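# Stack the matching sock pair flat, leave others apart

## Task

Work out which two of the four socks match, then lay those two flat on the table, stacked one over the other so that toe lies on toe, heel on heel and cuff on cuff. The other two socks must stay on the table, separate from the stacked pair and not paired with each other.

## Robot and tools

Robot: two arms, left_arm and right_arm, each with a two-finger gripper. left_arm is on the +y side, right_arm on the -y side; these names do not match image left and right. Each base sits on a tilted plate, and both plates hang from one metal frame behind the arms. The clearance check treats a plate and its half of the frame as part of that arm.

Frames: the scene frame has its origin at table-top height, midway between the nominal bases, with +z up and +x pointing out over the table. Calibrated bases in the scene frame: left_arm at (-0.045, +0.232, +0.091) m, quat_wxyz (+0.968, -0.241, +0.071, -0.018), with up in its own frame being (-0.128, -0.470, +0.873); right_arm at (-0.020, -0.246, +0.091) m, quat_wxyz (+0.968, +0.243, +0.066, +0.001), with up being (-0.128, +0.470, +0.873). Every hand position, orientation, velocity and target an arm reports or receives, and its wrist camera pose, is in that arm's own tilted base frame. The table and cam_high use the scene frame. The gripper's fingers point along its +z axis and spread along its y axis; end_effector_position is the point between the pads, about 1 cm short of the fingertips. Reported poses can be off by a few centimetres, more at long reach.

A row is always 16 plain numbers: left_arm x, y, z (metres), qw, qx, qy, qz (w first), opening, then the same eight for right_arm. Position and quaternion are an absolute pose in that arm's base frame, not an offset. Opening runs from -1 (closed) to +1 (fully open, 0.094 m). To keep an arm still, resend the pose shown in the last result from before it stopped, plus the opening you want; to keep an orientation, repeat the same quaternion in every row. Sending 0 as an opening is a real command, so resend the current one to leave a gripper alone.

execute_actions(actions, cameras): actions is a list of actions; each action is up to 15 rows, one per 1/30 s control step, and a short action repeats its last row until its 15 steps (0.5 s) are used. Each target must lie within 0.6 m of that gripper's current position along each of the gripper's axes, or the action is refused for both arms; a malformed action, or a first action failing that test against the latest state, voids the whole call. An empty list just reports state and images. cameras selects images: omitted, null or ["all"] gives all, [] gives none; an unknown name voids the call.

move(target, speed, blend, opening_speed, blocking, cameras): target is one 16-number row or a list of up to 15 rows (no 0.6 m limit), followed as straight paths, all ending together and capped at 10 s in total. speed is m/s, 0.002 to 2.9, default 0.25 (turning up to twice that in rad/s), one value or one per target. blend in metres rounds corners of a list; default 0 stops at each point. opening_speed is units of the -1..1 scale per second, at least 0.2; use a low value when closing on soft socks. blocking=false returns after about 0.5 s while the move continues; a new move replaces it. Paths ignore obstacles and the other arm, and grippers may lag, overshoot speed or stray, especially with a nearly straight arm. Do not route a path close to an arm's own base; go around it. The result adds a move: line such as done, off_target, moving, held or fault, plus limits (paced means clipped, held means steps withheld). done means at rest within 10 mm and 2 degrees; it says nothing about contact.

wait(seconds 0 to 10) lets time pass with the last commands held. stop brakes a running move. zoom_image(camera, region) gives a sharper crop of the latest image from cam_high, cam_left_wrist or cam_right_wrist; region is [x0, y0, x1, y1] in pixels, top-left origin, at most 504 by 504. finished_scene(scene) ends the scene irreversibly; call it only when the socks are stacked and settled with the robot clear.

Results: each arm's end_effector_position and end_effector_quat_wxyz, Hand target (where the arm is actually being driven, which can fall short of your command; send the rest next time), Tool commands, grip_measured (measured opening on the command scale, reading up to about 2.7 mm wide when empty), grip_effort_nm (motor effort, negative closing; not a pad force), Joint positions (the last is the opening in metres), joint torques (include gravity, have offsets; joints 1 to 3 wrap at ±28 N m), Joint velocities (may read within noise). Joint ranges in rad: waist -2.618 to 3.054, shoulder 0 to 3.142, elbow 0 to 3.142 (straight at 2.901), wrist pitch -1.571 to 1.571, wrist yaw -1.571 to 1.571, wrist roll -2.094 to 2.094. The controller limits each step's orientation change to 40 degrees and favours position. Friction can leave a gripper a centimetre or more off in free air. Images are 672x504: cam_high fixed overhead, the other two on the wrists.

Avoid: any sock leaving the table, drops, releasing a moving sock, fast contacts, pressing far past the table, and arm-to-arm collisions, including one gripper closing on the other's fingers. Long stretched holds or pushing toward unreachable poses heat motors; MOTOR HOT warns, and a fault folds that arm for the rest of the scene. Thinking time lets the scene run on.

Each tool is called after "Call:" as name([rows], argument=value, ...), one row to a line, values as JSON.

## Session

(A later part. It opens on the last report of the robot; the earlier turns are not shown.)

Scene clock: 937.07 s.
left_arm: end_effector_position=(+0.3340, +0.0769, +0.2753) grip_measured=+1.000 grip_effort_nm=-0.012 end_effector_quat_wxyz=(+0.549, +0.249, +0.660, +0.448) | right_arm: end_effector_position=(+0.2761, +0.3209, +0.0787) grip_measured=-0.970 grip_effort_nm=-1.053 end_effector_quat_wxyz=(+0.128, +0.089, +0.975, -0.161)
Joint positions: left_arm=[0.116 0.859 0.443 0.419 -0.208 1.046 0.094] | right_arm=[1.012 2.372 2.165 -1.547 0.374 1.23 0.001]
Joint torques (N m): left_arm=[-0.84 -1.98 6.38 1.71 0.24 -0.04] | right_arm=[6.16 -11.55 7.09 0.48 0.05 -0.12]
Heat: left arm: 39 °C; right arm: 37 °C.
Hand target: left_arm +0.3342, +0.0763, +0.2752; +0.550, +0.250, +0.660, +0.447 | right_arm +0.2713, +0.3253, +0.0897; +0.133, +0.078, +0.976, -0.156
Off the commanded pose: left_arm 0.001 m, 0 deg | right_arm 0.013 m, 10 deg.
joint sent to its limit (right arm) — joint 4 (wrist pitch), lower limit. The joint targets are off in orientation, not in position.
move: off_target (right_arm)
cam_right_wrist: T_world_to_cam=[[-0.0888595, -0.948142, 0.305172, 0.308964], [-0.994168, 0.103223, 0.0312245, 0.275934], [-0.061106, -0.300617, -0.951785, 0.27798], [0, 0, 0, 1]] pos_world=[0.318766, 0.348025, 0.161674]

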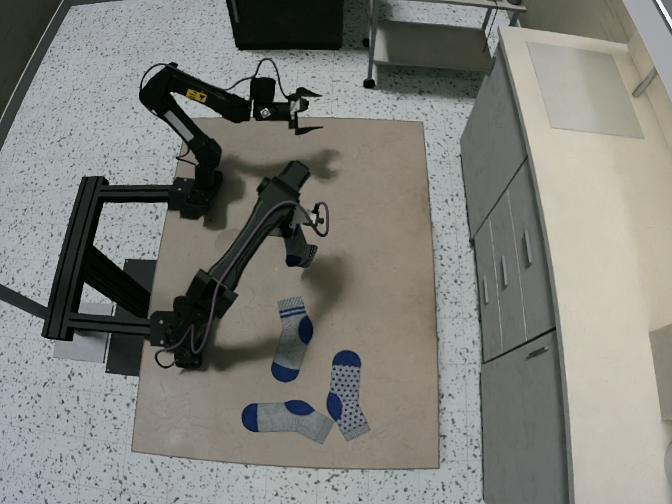

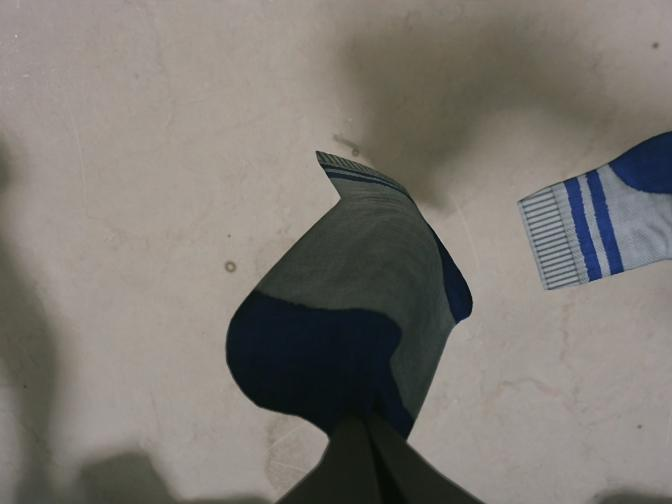

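Call:
move([
  [0.3342, 0.0763, 0.2753, 0.550, 0.250, 0.660, 0.447, 1.0, 0.2865, 0.3073, 0.0526, 0.0337, -0.1253, 0.9596, -0.2495, -1.0],
  [0.3342, 0.0763, 0.2753, 0.550, 0.250, 0.660, 0.447, 1.0, 0.2190, 0.2713, -0.0410, 0.0337, -0.1253, 0.9596, -0.2495, -1.0],
  [0.3342, 0.0763, 0.2753, 0.550, 0.250, 0.660, 0.447, 1.0, 0.1508, 0.2378, -0.1301, 0.0337, -0.1253, 0.9596, -0.2495, -1.0],
  [0.3342, 0.0763, 0.2753, 0.550, 0.250, 0.660, 0.447, 1.0, 0.1125, 0.2182, -0.1802, 0.0337, -0.1253, 0.9596, -0.2495, -1.0],
], speed=0.14, blend=0.02, cameras=["cam_high", "cam_right_wrist"])

Scene clock: 956.23 s.
left_arm: end_effector_position=(+0.3340, +0.0769, +0.2753) grip_measured=+1.000 grip_effort_nm=-0.012 end_effector_quat_wxyz=(+0.549, +0.249, +0.660, +0.448) | right_arm: end_effector_position=(+0.1174, +0.2243, -0.1741) grip_measured=-0.970 grip_effort_nm=-1.053 end_effector_quat_wxyz=(+0.036, -0.125, +0.961, -0.244)
Joint positions: left_arm=[0.116 0.859 0.443 0.419 -0.208 1.046 0.094] | right_arm=[1.269 2.525 1.184 -0.657 0.264 1.069 0.001]
Joint torques (N m): left_arm=[-0.7 -1.81 6.41 1.65 0.26 -0.03] | right_arm=[3.56 -8.91 3.93 0.61 -0.04 0.07]
Heat: left arm: 39 °C; right arm: 40 °C.
Hand target: left_arm +0.3342, +0.0763, +0.2752; +0.550, +0.250, +0.660, +0.447 | right_arm +0.1126, +0.2180, -0.1800; +0.034, -0.125, +0.960, -0.250
Off the commanded pose: left_arm 0.001 m, 0 deg | right_arm 0.010 m, 1 deg.
move: done
cam_right_wrist: T_world_to_cam=[[0.34457, -0.8204, 0.456306, 0.227257], [-0.927603, -0.22283, 0.299832, 0.248026], [-0.144303, -0.526584, -0.837786, 0.0789253], [0, 0, 0, 1]] pos_world=[0.163153, 0.28327, -0.111942]

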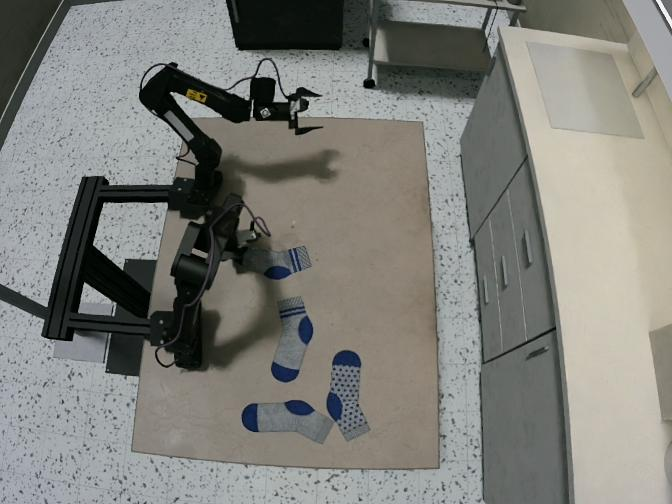

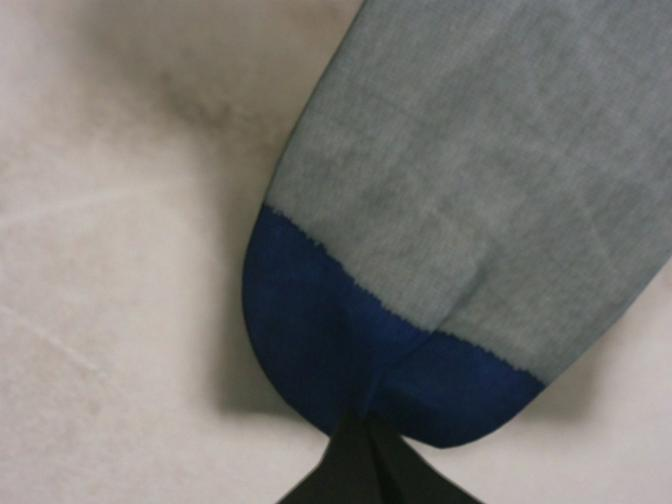

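Call:
move(target=[0.3342, 0.0763, 0.2753, 0.550, 0.250, 0.660, 0.447, 1.0, 0.1140, 0.2160, -0.1880, 0.0337, -0.1253, 0.9596, -0.2495, 0.0], speed=0.06, opening_speed=1.0, cameras=["cam_right_wrist"])

Scene clock: 963.43 s.
left_arm: end_effector_position=(+0.3340, +0.0769, +0.2753) grip_measured=+1.000 grip_effort_nm=-0.017 end_effector_quat_wxyz=(+0.549, +0.249, +0.660, +0.448) | right_arm: end_effector_position=(+0.1174, +0.2244, -0.1808) grip_measured=-0.002 grip_effort_nm=0.090 end_effector_quat_wxyz=(+0.038, -0.124, +0.962, -0.241)
Joint positions: left_arm=[0.116 0.859 0.443 0.419 -0.208 1.046 0.094] | right_arm=[1.269 2.544 1.184 -0.632 0.264 1.07 0.047]
Joint torques (N m): left_arm=[-0.77 -1.73 6.38 1.7 0.24 0] | right_arm=[3.03 -8.57 3.95 0.61 -0.01 0.03]
Heat: left arm: 39 °C; right arm: 39 °C.
Hand target: left_arm +0.3342, +0.0763, +0.2752; +0.550, +0.250, +0.660, +0.447 | right_arm +0.1140, +0.2158, -0.1876; +0.034, -0.125, +0.960, -0.250
Off the commanded pose: left_arm 0.001 m, 0 deg | right_arm 0.012 m, 1 deg.
move: off_target (right_arm)
cam_right_wrist: T_world_to_cam=[[0.343322, -0.823477, 0.451681, 0.230398], [-0.928325, -0.224494, 0.296335, 0.249898], [-0.142626, -0.521045, -0.841528, 0.0712664], [0, 0, 0, 1]] pos_world=[0.16305, 0.282961, -0.118147]

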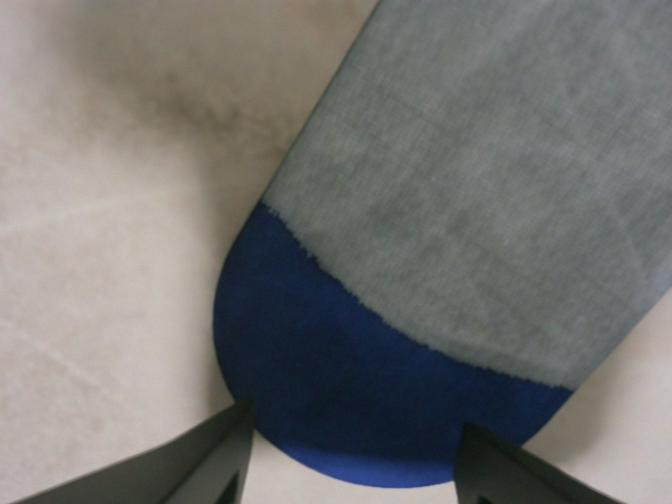

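Call:
move([
  [0.3342, 0.0763, 0.2753, 0.550, 0.250, 0.660, 0.447, 1.0, 0.1032, 0.2365, -0.1593, 0.0992, 0.1357, 0.9582, -0.2314, 0.0],
  [0.3342, 0.0763, 0.2753, 0.550, 0.250, 0.660, 0.447, 1.0, 0.1060, 0.2250, -0.1770, 0.0992, 0.1357, 0.9582, -0.2314, -0.1],
], speed=0.15, cameras=["cam_right_wrist"])

Scene clock: 976.00 s.
left_arm: end_effector_position=(+0.3340, +0.0769, +0.2753) grip_measured=+1.000 grip_effort_nm=-0.017 end_effector_quat_wxyz=(+0.549, +0.249, +0.660, +0.448) | right_arm: end_effector_position=(+0.1054, +0.2293, -0.1732) grip_measured=-0.098 grip_effort_nm=-0.129 end_effector_quat_wxyz=(+0.097, +0.131, +0.960, -0.228)
Joint positions: left_arm=[0.116 0.859 0.443 0.419 -0.208 1.046 0.094] | right_arm=[1.307 2.531 1.201 -0.683 0.244 1.635 0.042]
Joint torques (N m): left_arm=[-0.69 -1.78 6.52 1.69 0.22 -0.03] | right_arm=[2.43 -9.52 4.36 0.55 0.05 0.1]
Heat: left arm: 39 °C; right arm: 38 °C.
Hand target: left_arm +0.3342, +0.0763, +0.2752; +0.550, +0.250, +0.660, +0.447 | right_arm +0.1059, +0.2248, -0.1769; +0.099, +0.136, +0.958, -0.232
Off the commanded pose: left_arm 0.001 m, 0 deg | right_arm 0.006 m, 1 deg.
move: done
cam_right_wrist: T_world_to_cam=[[-0.172019, -0.89003, 0.422205, 0.299518], [-0.973335, 0.219589, 0.0663384, 0.100651], [-0.151755, -0.399535, -0.90407, 0.0407702], [0, 0, 0, 1]] pos_world=[0.155677, 0.260767, -0.0962757]

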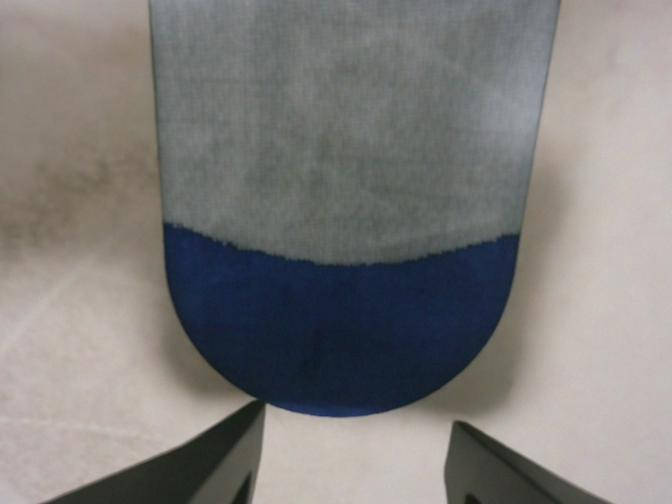

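Call:
move(target=[0.3342, 0.0763, 0.2753, 0.550, 0.250, 0.660, 0.447, 1.0, 0.1140, 0.2030, -0.2260, 0.0992, 0.1357, 0.9582, -0.2314, -0.1], speed=0.07, cameras=["cam_right_wrist"])

Scene clock: 982.17 s.
left_arm: end_effector_position=(+0.3340, +0.0769, +0.2753) grip_measured=+1.000 grip_effort_nm=-0.017 end_effector_quat_wxyz=(+0.549, +0.249, +0.660, +0.448) | right_arm: end_effector_position=(+0.1105, +0.2263, -0.1932) grip_measured=-0.099 grip_effort_nm=-0.085 end_effector_quat_wxyz=(+0.095, +0.135, +0.962, -0.219)
Joint positions: left_arm=[0.116 0.859 0.443 0.419 -0.208 1.046 0.094] | right_arm=[1.286 2.582 1.195 -0.602 0.247 1.618 0.042]
Joint torques (N m): left_arm=[-0.68 -1.91 6.42 1.7 0.22 -0.04] | right_arm=[1.02 -3.66 2.37 1.61 0.2 -0.08]
Heat: left arm: 39 °C; right arm: 38 °C.
Hand target: left_arm +0.3342, +0.0763, +0.2752; +0.550, +0.250, +0.660, +0.447 | right_arm +0.1119, +0.2018, -0.2208; +0.099, +0.136, +0.958, -0.233
Off the commanded pose: left_arm 0.001 m, 0 deg | right_arm 0.040 m, 2 deg.
move: off_target (right_arm)
cam_right_wrist: T_world_to_cam=[[-0.176539, -0.897166, 0.404879, 0.304956], [-0.972333, 0.222888, 0.0699296, 0.107445], [-0.152981, -0.381332, -0.911692, 0.0168037], [0, 0, 0, 1]] pos_world=[0.160879, 0.256056, -0.115664]

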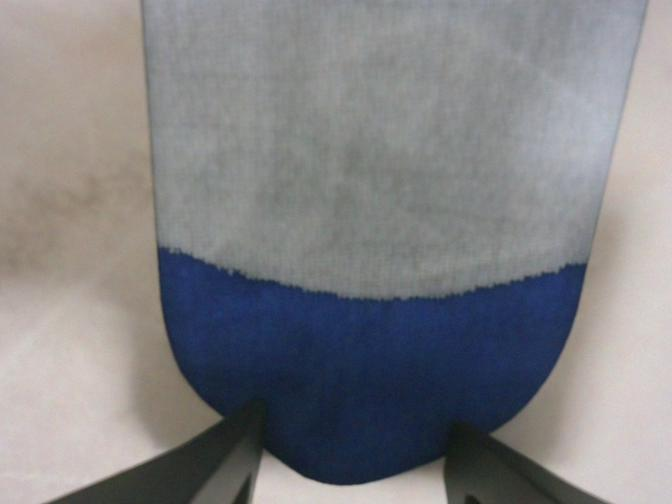

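Call:
move(target=[0.3342, 0.0763, 0.2753, 0.550, 0.250, 0.660, 0.447, 1.0, 0.1140, 0.2030, -0.2260, 0.0992, 0.1357, 0.9582, -0.2314, -1.0], speed=0.07, opening_speed=0.6, cameras=["cam_right_wrist"])

Scene clock: 985.77 s.
left_arm: end_effector_position=(+0.3340, +0.0769, +0.2753) grip_measured=+1.000 grip_effort_nm=-0.007 end_effector_quat_wxyz=(+0.549, +0.249, +0.660, +0.448) | right_arm: end_effector_position=(+0.1136, +0.2361, -0.1977) grip_measured=-0.967 grip_effort_nm=-0.974 end_effector_quat_wxyz=(+0.098, +0.136, +0.966, -0.197)
Joint positions: left_arm=[0.116 0.859 0.443 0.419 -0.208 1.046 0.094] | right_arm=[1.286 2.582 1.193 -0.554 0.248 1.614 0.002]
Joint torques (N m): left_arm=[-0.83 -1.94 6.42 1.69 0.25 -0.01] | right_arm=[1.06 -3.81 2.52 1.16 0.18 -0.08]
Heat: left arm: 39 °C; right arm: 38 °C.
Hand target: left_arm +0.3342, +0.0763, +0.2752; +0.550, +0.250, +0.660, +0.447 | right_arm +0.1120, +0.2022, -0.2210; +0.098, +0.135, +0.958, -0.232
Off the commanded pose: left_arm 0.001 m, 0 deg | right_arm 0.044 m, 4 deg.
move: off_target (right_arm)
cam_right_wrist: T_world_to_cam=[[-0.177876, -0.914831, 0.362551, 0.312136], [-0.973967, 0.216282, 0.0678964, 0.109962], [-0.140527, -0.341036, -0.929487, 0.00244414], [0, 0, 0, 1]] pos_world=[0.162964, 0.262603, -0.11836]

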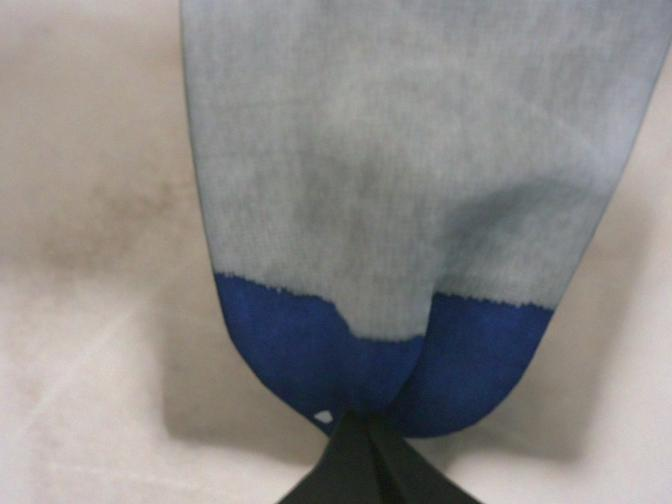

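Call:
move(target=[0.3342, 0.0763, 0.2753, 0.550, 0.250, 0.660, 0.447, 1.0, 0.1040, 0.2480, -0.1400, 0.0992, 0.1357, 0.9582, -0.2314, -1.0], speed=0.08, cameras=["cam_right_wrist"])

Scene clock: 990.87 s.
left_arm: end_effector_position=(+0.3340, +0.0769, +0.2753) grip_measured=+1.000 grip_effort_nm=-0.007 end_effector_quat_wxyz=(+0.549, +0.249, +0.660, +0.448) | right_arm: end_effector_position=(+0.1047, +0.2362, -0.1487) grip_measured=-0.975 grip_effort_nm=-1.048 end_effector_quat_wxyz=(+0.097, +0.135, +0.956, -0.243)
Joint positions: left_arm=[0.116 0.859 0.443 0.419 -0.208 1.046 0.094] | right_arm=[1.315 2.488 1.252 -0.811 0.242 1.655 0.001]
Joint torques (N m): left_arm=[-0.81 -1.72 6.41 1.69 0.23 -0.03] | right_arm=[3.7 -12.38 6.76 0.08 -0.03 0.11]
Heat: left arm: 39 °C; right arm: 37 °C.
Hand target: left_arm +0.3342, +0.0763, +0.2752; +0.550, +0.250, +0.660, +0.447 | right_arm +0.1040, +0.2478, -0.1401; +0.099, +0.136, +0.958, -0.231
Off the commanded pose: left_arm 0.001 m, 0 deg | right_arm 0.015 m, 1 deg.
move: off_target (right_arm)
cam_right_wrist: T_world_to_cam=[[-0.181249, -0.874983, 0.448947, 0.296644], [-0.970809, 0.232113, 0.0604466, 0.0928172], [-0.157096, -0.424886, -0.891512, 0.0739116], [0, 0, 0, 1]] pos_world=[0.155485, 0.269418, -0.0728947]

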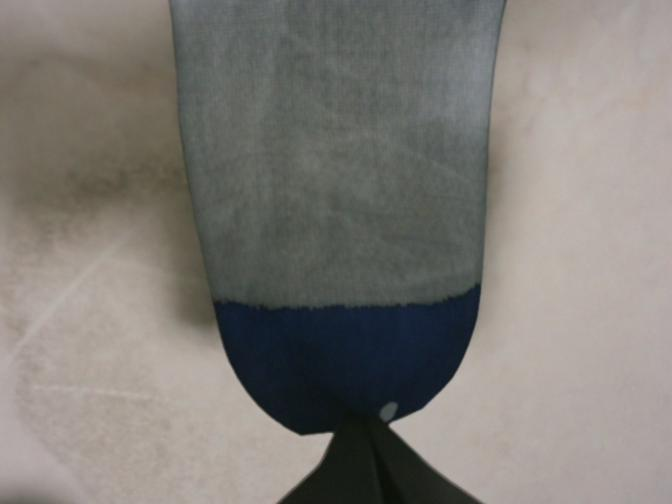

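Call:
move([
  [0.3342, 0.0763, 0.2753, 0.550, 0.250, 0.660, 0.447, 1.0, 0.1343, 0.2989, -0.0166, 0.0992, 0.1357, 0.9582, -0.2314, -1.0],
  [0.3342, 0.0763, 0.2753, 0.550, 0.250, 0.660, 0.447, 1.0, 0.1820, 0.3143, 0.0794, 0.0992, 0.1357, 0.9582, -0.2314, -1.0],
  [0.3342, 0.0763, 0.2753, 0.550, 0.250, 0.660, 0.447, 1.0, 0.2870, 0.1501, 0.1880, -0.1056, -0.6213, 0.7420, -0.2285, -1.0],
], speed=0.2, blend=0.03, cameras=["cam_high", "cam_right_wrist"])

Scene clock: 1003.03 s.
left_arm: end_effector_position=(+0.3340, +0.0769, +0.2753) grip_measured=+1.000 grip_effort_nm=-0.012 end_effector_quat_wxyz=(+0.549, +0.249, +0.660, +0.448) | right_arm: end_effector_position=(+0.2917, +0.1543, +0.1817) grip_measured=-0.975 grip_effort_nm=-1.048 end_effector_quat_wxyz=(-0.030, -0.634, +0.738, -0.230)
Joint positions: left_arm=[0.116 0.859 0.443 0.419 -0.208 1.046 0.094] | right_arm=[0.727 1.831 1.739 -1.551 0.462 -0.676 0.001]
Joint torques (N m): left_arm=[-0.66 -1.88 6.31 1.69 0.2 0] | right_arm=[3.99 -8.01 4.98 0.49 0.04 -0.05]
Heat: left arm: 39 °C; right arm: 38 °C.
Hand target: left_arm +0.3342, +0.0763, +0.2752; +0.550, +0.250, +0.660, +0.447 | right_arm +0.2872, +0.1499, +0.1873; -0.031, -0.637, +0.734, -0.231
Off the commanded pose: left_arm 0.001 m, 0 deg | right_arm 0.009 m, 9 deg.
joint sent to its limit (right arm) — joint 4 (wrist pitch), lower limit. The joint targets are off in orientation, not in position.
move: off_target (right_arm)
cam_right_wrist: T_world_to_cam=[[0.971095, 0.0194147, 0.237902, -0.325294], [-0.1335, -0.782046, 0.608754, 0.0859869], [0.19787, -0.622918, -0.756849, 0.265639], [0, 0, 0, 1]] pos_world=[0.274808, 0.239033, 0.226092]

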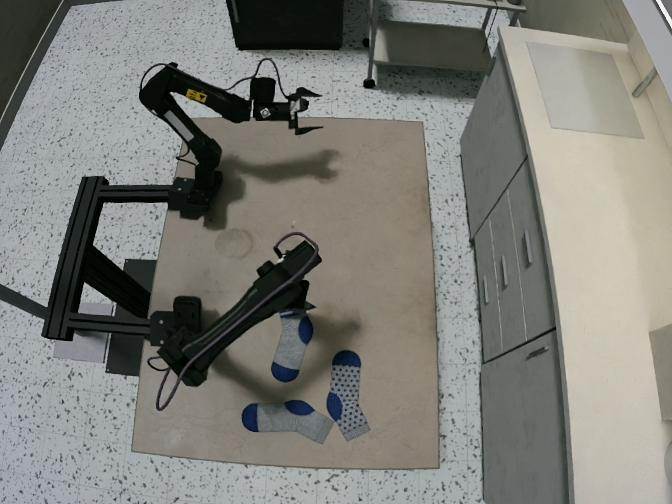

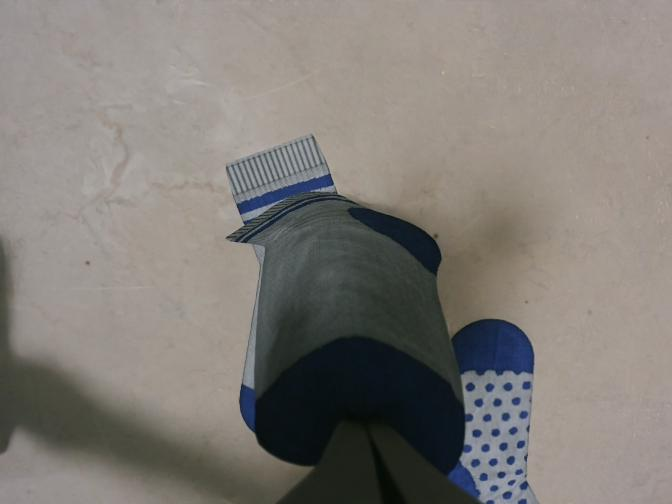

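Call:
move(target=[0.3342, 0.0763, 0.2753, 0.550, 0.250, 0.660, 0.447, 1.0, 0.3073, 0.2029, 0.1348, -0.1056, -0.6213, 0.7420, -0.2285, -1.0], speed=0.12, cameras=["cam_high", "cam_right_wrist"])

Call:
zoom_image(camera="cam_high", region=[230, 220, 400, 400])

Call:
zoom_image(camera="cam_right_wrist", region=[150, 100, 550, 504])

Scene clock: 1016.10 s.
left_arm: end_effector_position=(+0.3340, +0.0769, +0.2753) grip_measured=+1.000 grip_effort_nm=-0.012 end_effector_quat_wxyz=(+0.549, +0.249, +0.660, +0.448) | right_arm: end_effector_position=(+0.3091, +0.1939, +0.1326) grip_measured=-0.975 grip_effort_nm=-1.053 end_effector_quat_wxyz=(-0.071, -0.628, +0.739, -0.232)
Joint positions: left_arm=[0.116 0.859 0.443 0.419 -0.208 1.046 0.094] | right_arm=[0.774 2.077 1.874 -1.556 0.455 -0.591 0.001]
Joint torques (N m): left_arm=[-0.68 -1.87 6.41 1.7 0.27 -0.05] | right_arm=[6.02 -7.39 7.54 0.39 -0.1 0.11]
Heat: left arm: 39 °C; right arm: 37 °C.
Hand target: left_arm +0.3342, +0.0763, +0.2752; +0.550, +0.250, +0.660, +0.447 | right_arm +0.3071, +0.2025, +0.1343; -0.066, -0.631, +0.739, -0.227
Off the commanded pose: left_arm 0.001 m, 0 deg | right_arm 0.009 m, 4 deg.
joint sent to its limit (right arm) — joint 4 (wrist pitch), lower limit. The joint targets are off in orientation, not in position.
move: off_target (right_arm)
cam_right_wrist: T_world_to_cam=[[0.983083, 0.00160788, 0.183155, -0.324232], [-0.121336, -0.743359, 0.657796, 0.131362], [0.137207, -0.668891, -0.730588, 0.274007], [0, 0, 0, 1]] pos_world=[0.29709, 0.281452, 0.173161]

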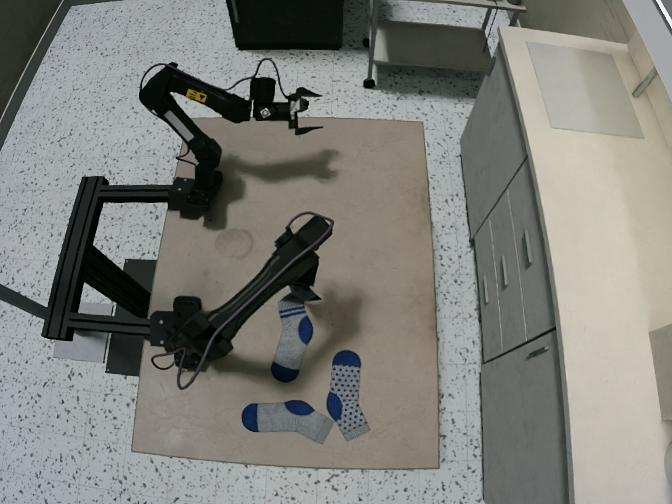

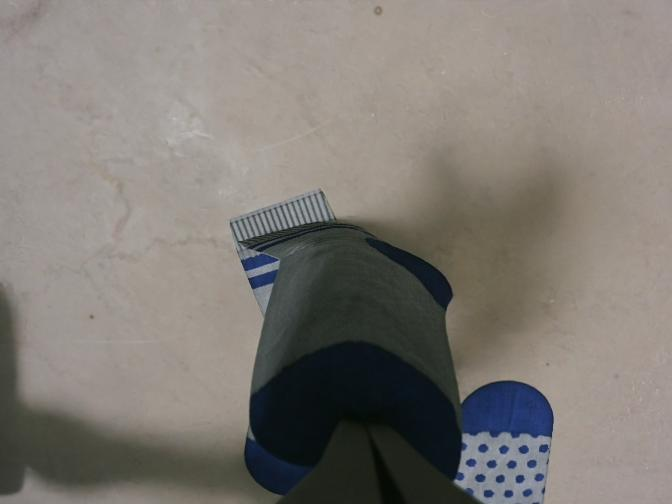

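Scaled by 2.800.

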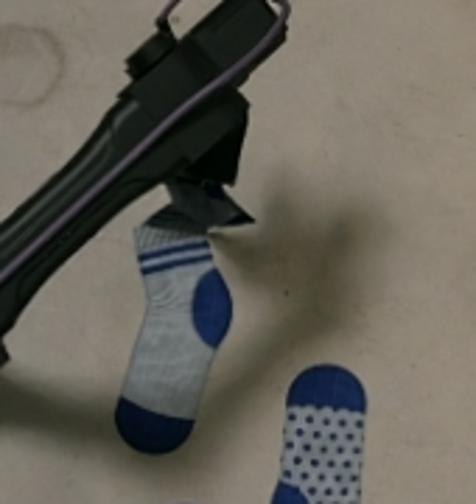

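Scaled by 1.248.

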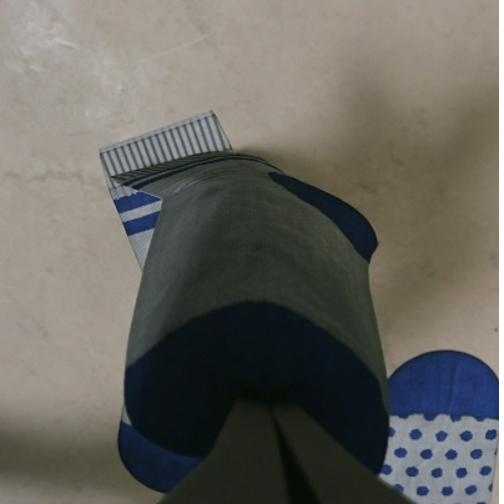

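Call:
move([
  [0.3342, 0.0763, 0.2753, 0.550, 0.250, 0.660, 0.447, 1.0, 0.3042, 0.1957, 0.1210, -0.1056, -0.6213, 0.7420, -0.2285, -1.0],
  [0.3342, 0.0763, 0.2753, 0.550, 0.250, 0.660, 0.447, 1.0, 0.3010, 0.0983, 0.0871, -0.1056, -0.6213, 0.7420, -0.2285, -1.0],
  [0.3342, 0.0763, 0.2753, 0.550, 0.250, 0.660, 0.447, 1.0, 0.2970, -0.0049, 0.0528, -0.1056, -0.6213, 0.7420, -0.2285, -1.0],
  [0.3342, 0.0763, 0.2753, 0.550, 0.250, 0.660, 0.447, 1.0, 0.2926, -0.1030, 0.0237, -0.1056, -0.6213, 0.7420, -0.2285, -1.0],
], speed=0.12, blend=0.02, cameras=["cam_high", "cam_right_wrist"])

Call:
zoom_image(camera="cam_high", region=[230, 220, 400, 400])

Scene clock: 1028.80 s.
left_arm: end_effector_position=(+0.3340, +0.0769, +0.2753) grip_measured=+1.000 grip_effort_nm=-0.017 end_effector_quat_wxyz=(+0.549, +0.249, +0.660, +0.448) | right_arm: end_effector_position=(+0.2933, -0.1046, +0.0219) grip_measured=-0.975 grip_effort_nm=-1.053 end_effector_quat_wxyz=(-0.116, -0.619, +0.743, -0.227)
Joint positions: left_arm=[0.116 0.859 0.443 0.419 -0.208 1.046 0.094] | right_arm=[-0.073 1.685 0.882 -0.605 0.49 -1.504 0.001]
Joint torques (N m): left_arm=[-0.75 -1.96 6.22 1.7 0.23 -0.01] | right_arm=[3.15 -9.37 2.99 0.46 -0.14 -0.08]
Heat: left arm: 39 °C; right arm: 37 °C.
Hand target: left_arm +0.3342, +0.0763, +0.2752; +0.550, +0.250, +0.660, +0.447 | right_arm +0.2926, -0.1030, +0.0236; -0.106, -0.621, +0.742, -0.228
Off the commanded pose: left_arm 0.001 m, 0 deg | right_arm 0.003 m, 1 deg.
move: done
cam_right_wrist: T_world_to_cam=[[0.992784, -0.0295221, 0.116228, -0.29259], [-0.103006, -0.706213, 0.700467, -0.0220761], [0.0614026, -0.707384, -0.704157, 0.0131286], [0, 0, 0, 1]] pos_world=[0.287398, -0.0149414, 0.0587154]

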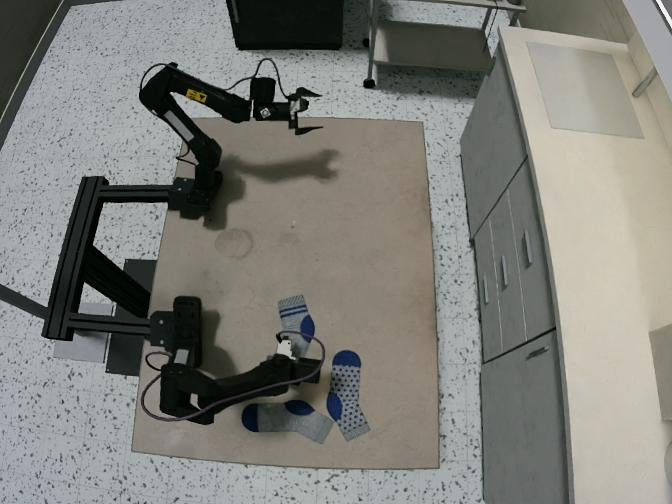

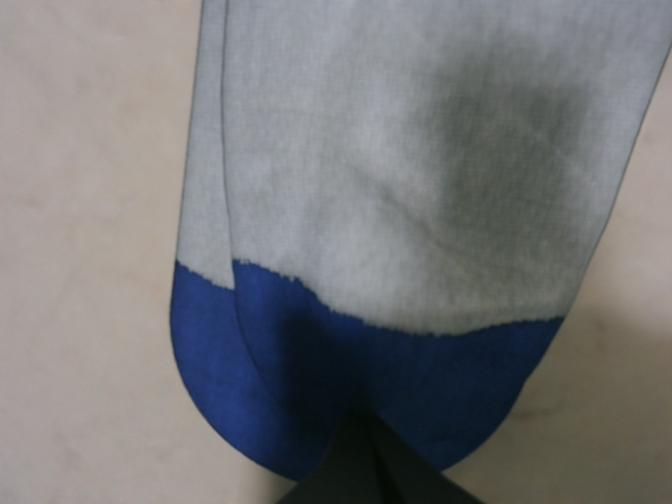

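Scaled by 2.800.

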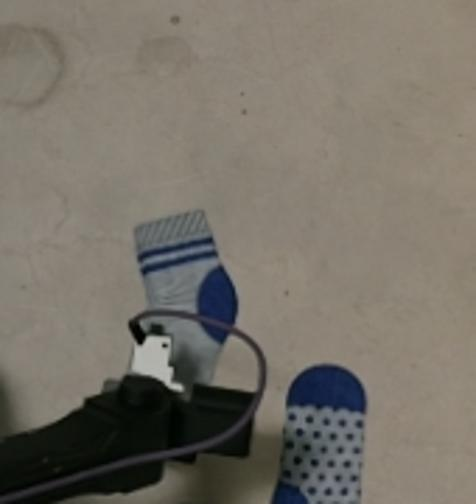

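Call:
zoom_image(camera="cam_right_wrist", region=[140, 180, 620, 504])

Scaled by 1.050.

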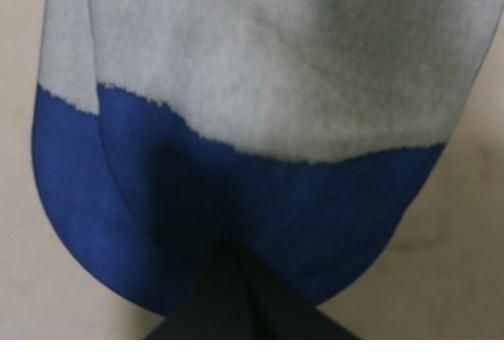

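Call:
move(target=[0.3342, 0.0763, 0.2753, 0.550, 0.250, 0.660, 0.447, 1.0, 0.2926, -0.1030, 0.0237, -0.1056, -0.6213, 0.7420, -0.2285, -0.1], speed=0.1, opening_speed=0.8, cameras=["cam_right_wrist"])

Scene clock: 1045.37 s.
left_arm: end_effector_position=(+0.3340, +0.0769, +0.2753) grip_measured=+1.000 grip_effort_nm=-0.007 end_effector_quat_wxyz=(+0.549, +0.249, +0.660, +0.448) | right_arm: end_effector_position=(+0.2937, -0.1045, +0.0219) grip_measured=-0.102 grip_effort_nm=0.090 end_effector_quat_wxyz=(-0.115, -0.620, +0.743, -0.227)
Joint positions: left_arm=[0.116 0.859 0.443 0.419 -0.208 1.046 0.094] | right_arm=[-0.073 1.685 0.882 -0.603 0.489 -1.505 0.042]
Joint torques (N m): left_arm=[-0.83 -1.85 6.39 1.71 0.23 -0.05] | right_arm=[3.14 -9.37 2.99 0.49 -0.11 -0.08]
Heat: left arm: 39 °C; right arm: 37 °C.
Hand target: left_arm +0.3342, +0.0763, +0.2752; +0.550, +0.250, +0.660, +0.447 | right_arm +0.2926, -0.1030, +0.0236; -0.106, -0.621, +0.742, -0.228
Off the commanded pose: left_arm 0.001 m, 0 deg | right_arm 0.003 m, 1 deg.
move: done
cam_right_wrist: T_world_to_cam=[[0.992669, -0.0287976, 0.117382, -0.292808], [-0.103272, -0.706655, 0.699981, -0.0218872], [0.0627904, -0.706972, -0.704448, 0.01281], [0, 0, 0, 1]] pos_world=[0.287597, -0.0148425, 0.0587148]

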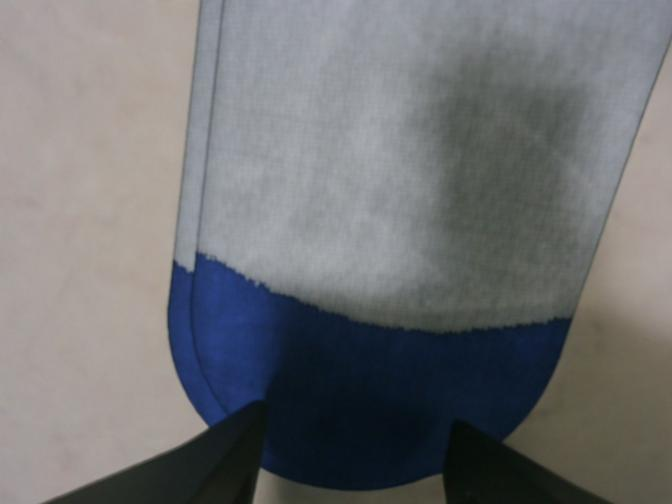

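Call:
move([
  [0.3342, 0.0763, 0.2753, 0.550, 0.250, 0.660, 0.447, 1.0, 0.2875, -0.0755, 0.0760, -0.1056, -0.6213, 0.7420, -0.2285, -0.1],
  [0.3342, 0.0763, 0.2753, 0.550, 0.250, 0.660, 0.447, 1.0, 0.2400, -0.0700, 0.1800, 0.0660, 0.0010, 0.9678, -0.2430, -0.1],
], speed=[0.08, 0.35], cameras=["cam_high", "cam_right_wrist"])

Call:
zoom_image(camera="cam_high", region=[230, 270, 400, 450])

Call:
zoom_image(camera="cam_right_wrist", region=[0, 0, 504, 504])

Scene clock: 1056.40 s.
left_arm: end_effector_position=(+0.3340, +0.0769, +0.2753) grip_measured=+1.000 grip_effort_nm=-0.012 end_effector_quat_wxyz=(+0.549, +0.249, +0.660, +0.448) | right_arm: end_effector_position=(+0.2380, -0.0725, +0.1691) grip_measured=-0.102 grip_effort_nm=0.090 end_effector_quat_wxyz=(+0.052, +0.000, +0.969, -0.241)
Joint positions: left_arm=[0.116 0.859 0.443 0.419 -0.208 1.046 0.094] | right_arm=[0.045 1.352 1.188 -1.317 0.491 0.023 0.042]
Joint torques (N m): left_arm=[-0.75 -1.88 6.35 1.7 0.25 -0.01] | right_arm=[3.4 -6.24 7.47 0.14 0.06 0.08]
Heat: left arm: 39 °C; right arm: 37 °C.
Hand target: left_arm +0.3342, +0.0763, +0.2752; +0.550, +0.250, +0.660, +0.447 | right_arm +0.2398, -0.0702, +0.1797; +0.066, +0.001, +0.968, -0.243
Off the commanded pose: left_arm 0.001 m, 0 deg | right_arm 0.011 m, 2 deg.
move: off_target (right_arm)
cam_right_wrist: T_world_to_cam=[[0.102482, -0.883074, 0.457906, -0.16153], [-0.977335, -0.00366487, 0.211665, 0.233546], [-0.185237, -0.46922, -0.863435, 0.245838], [0, 0, 0, 1]] pos_world=[0.290345, -0.0264351, 0.236797]

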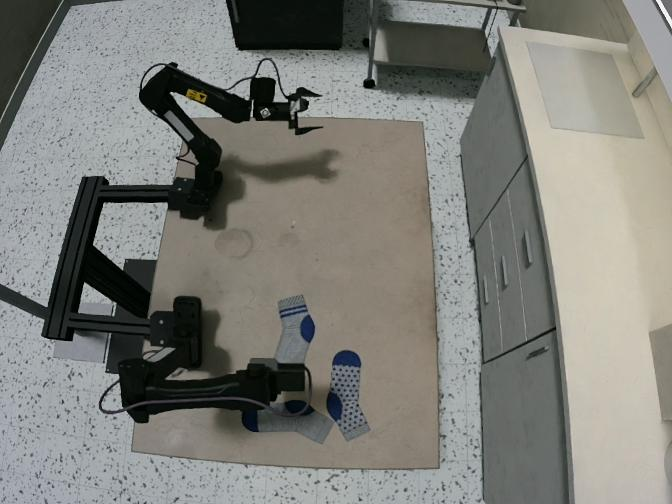

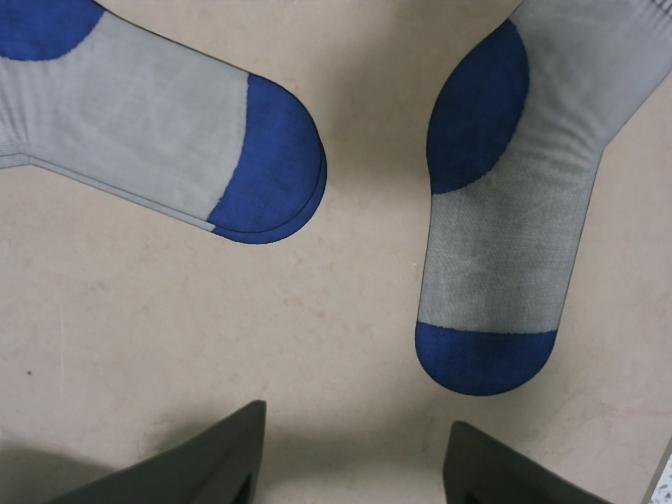

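Scaled by 2.800.

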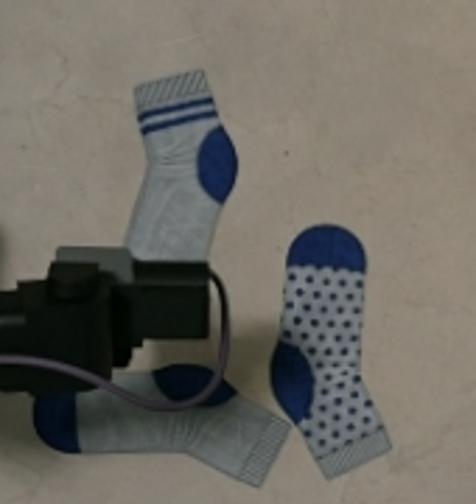

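Scaled by 1.000.

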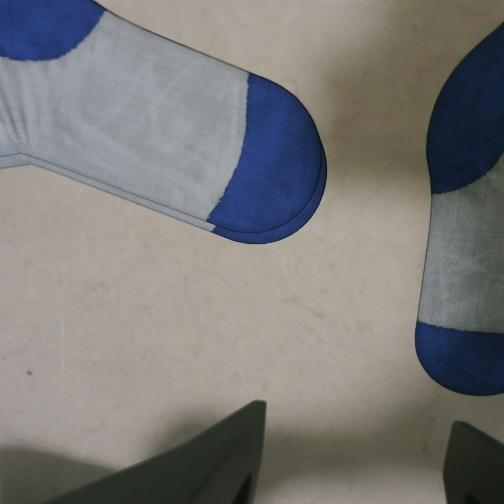

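Call:
zoom_image(camera="cam_high", region=[265, 285, 330, 350])

Scaled by 7.754.

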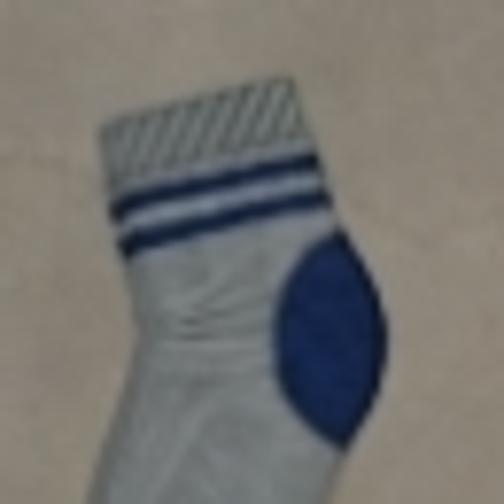

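Call:
finished_scene(scene=1)

The scene is finished: the task was done.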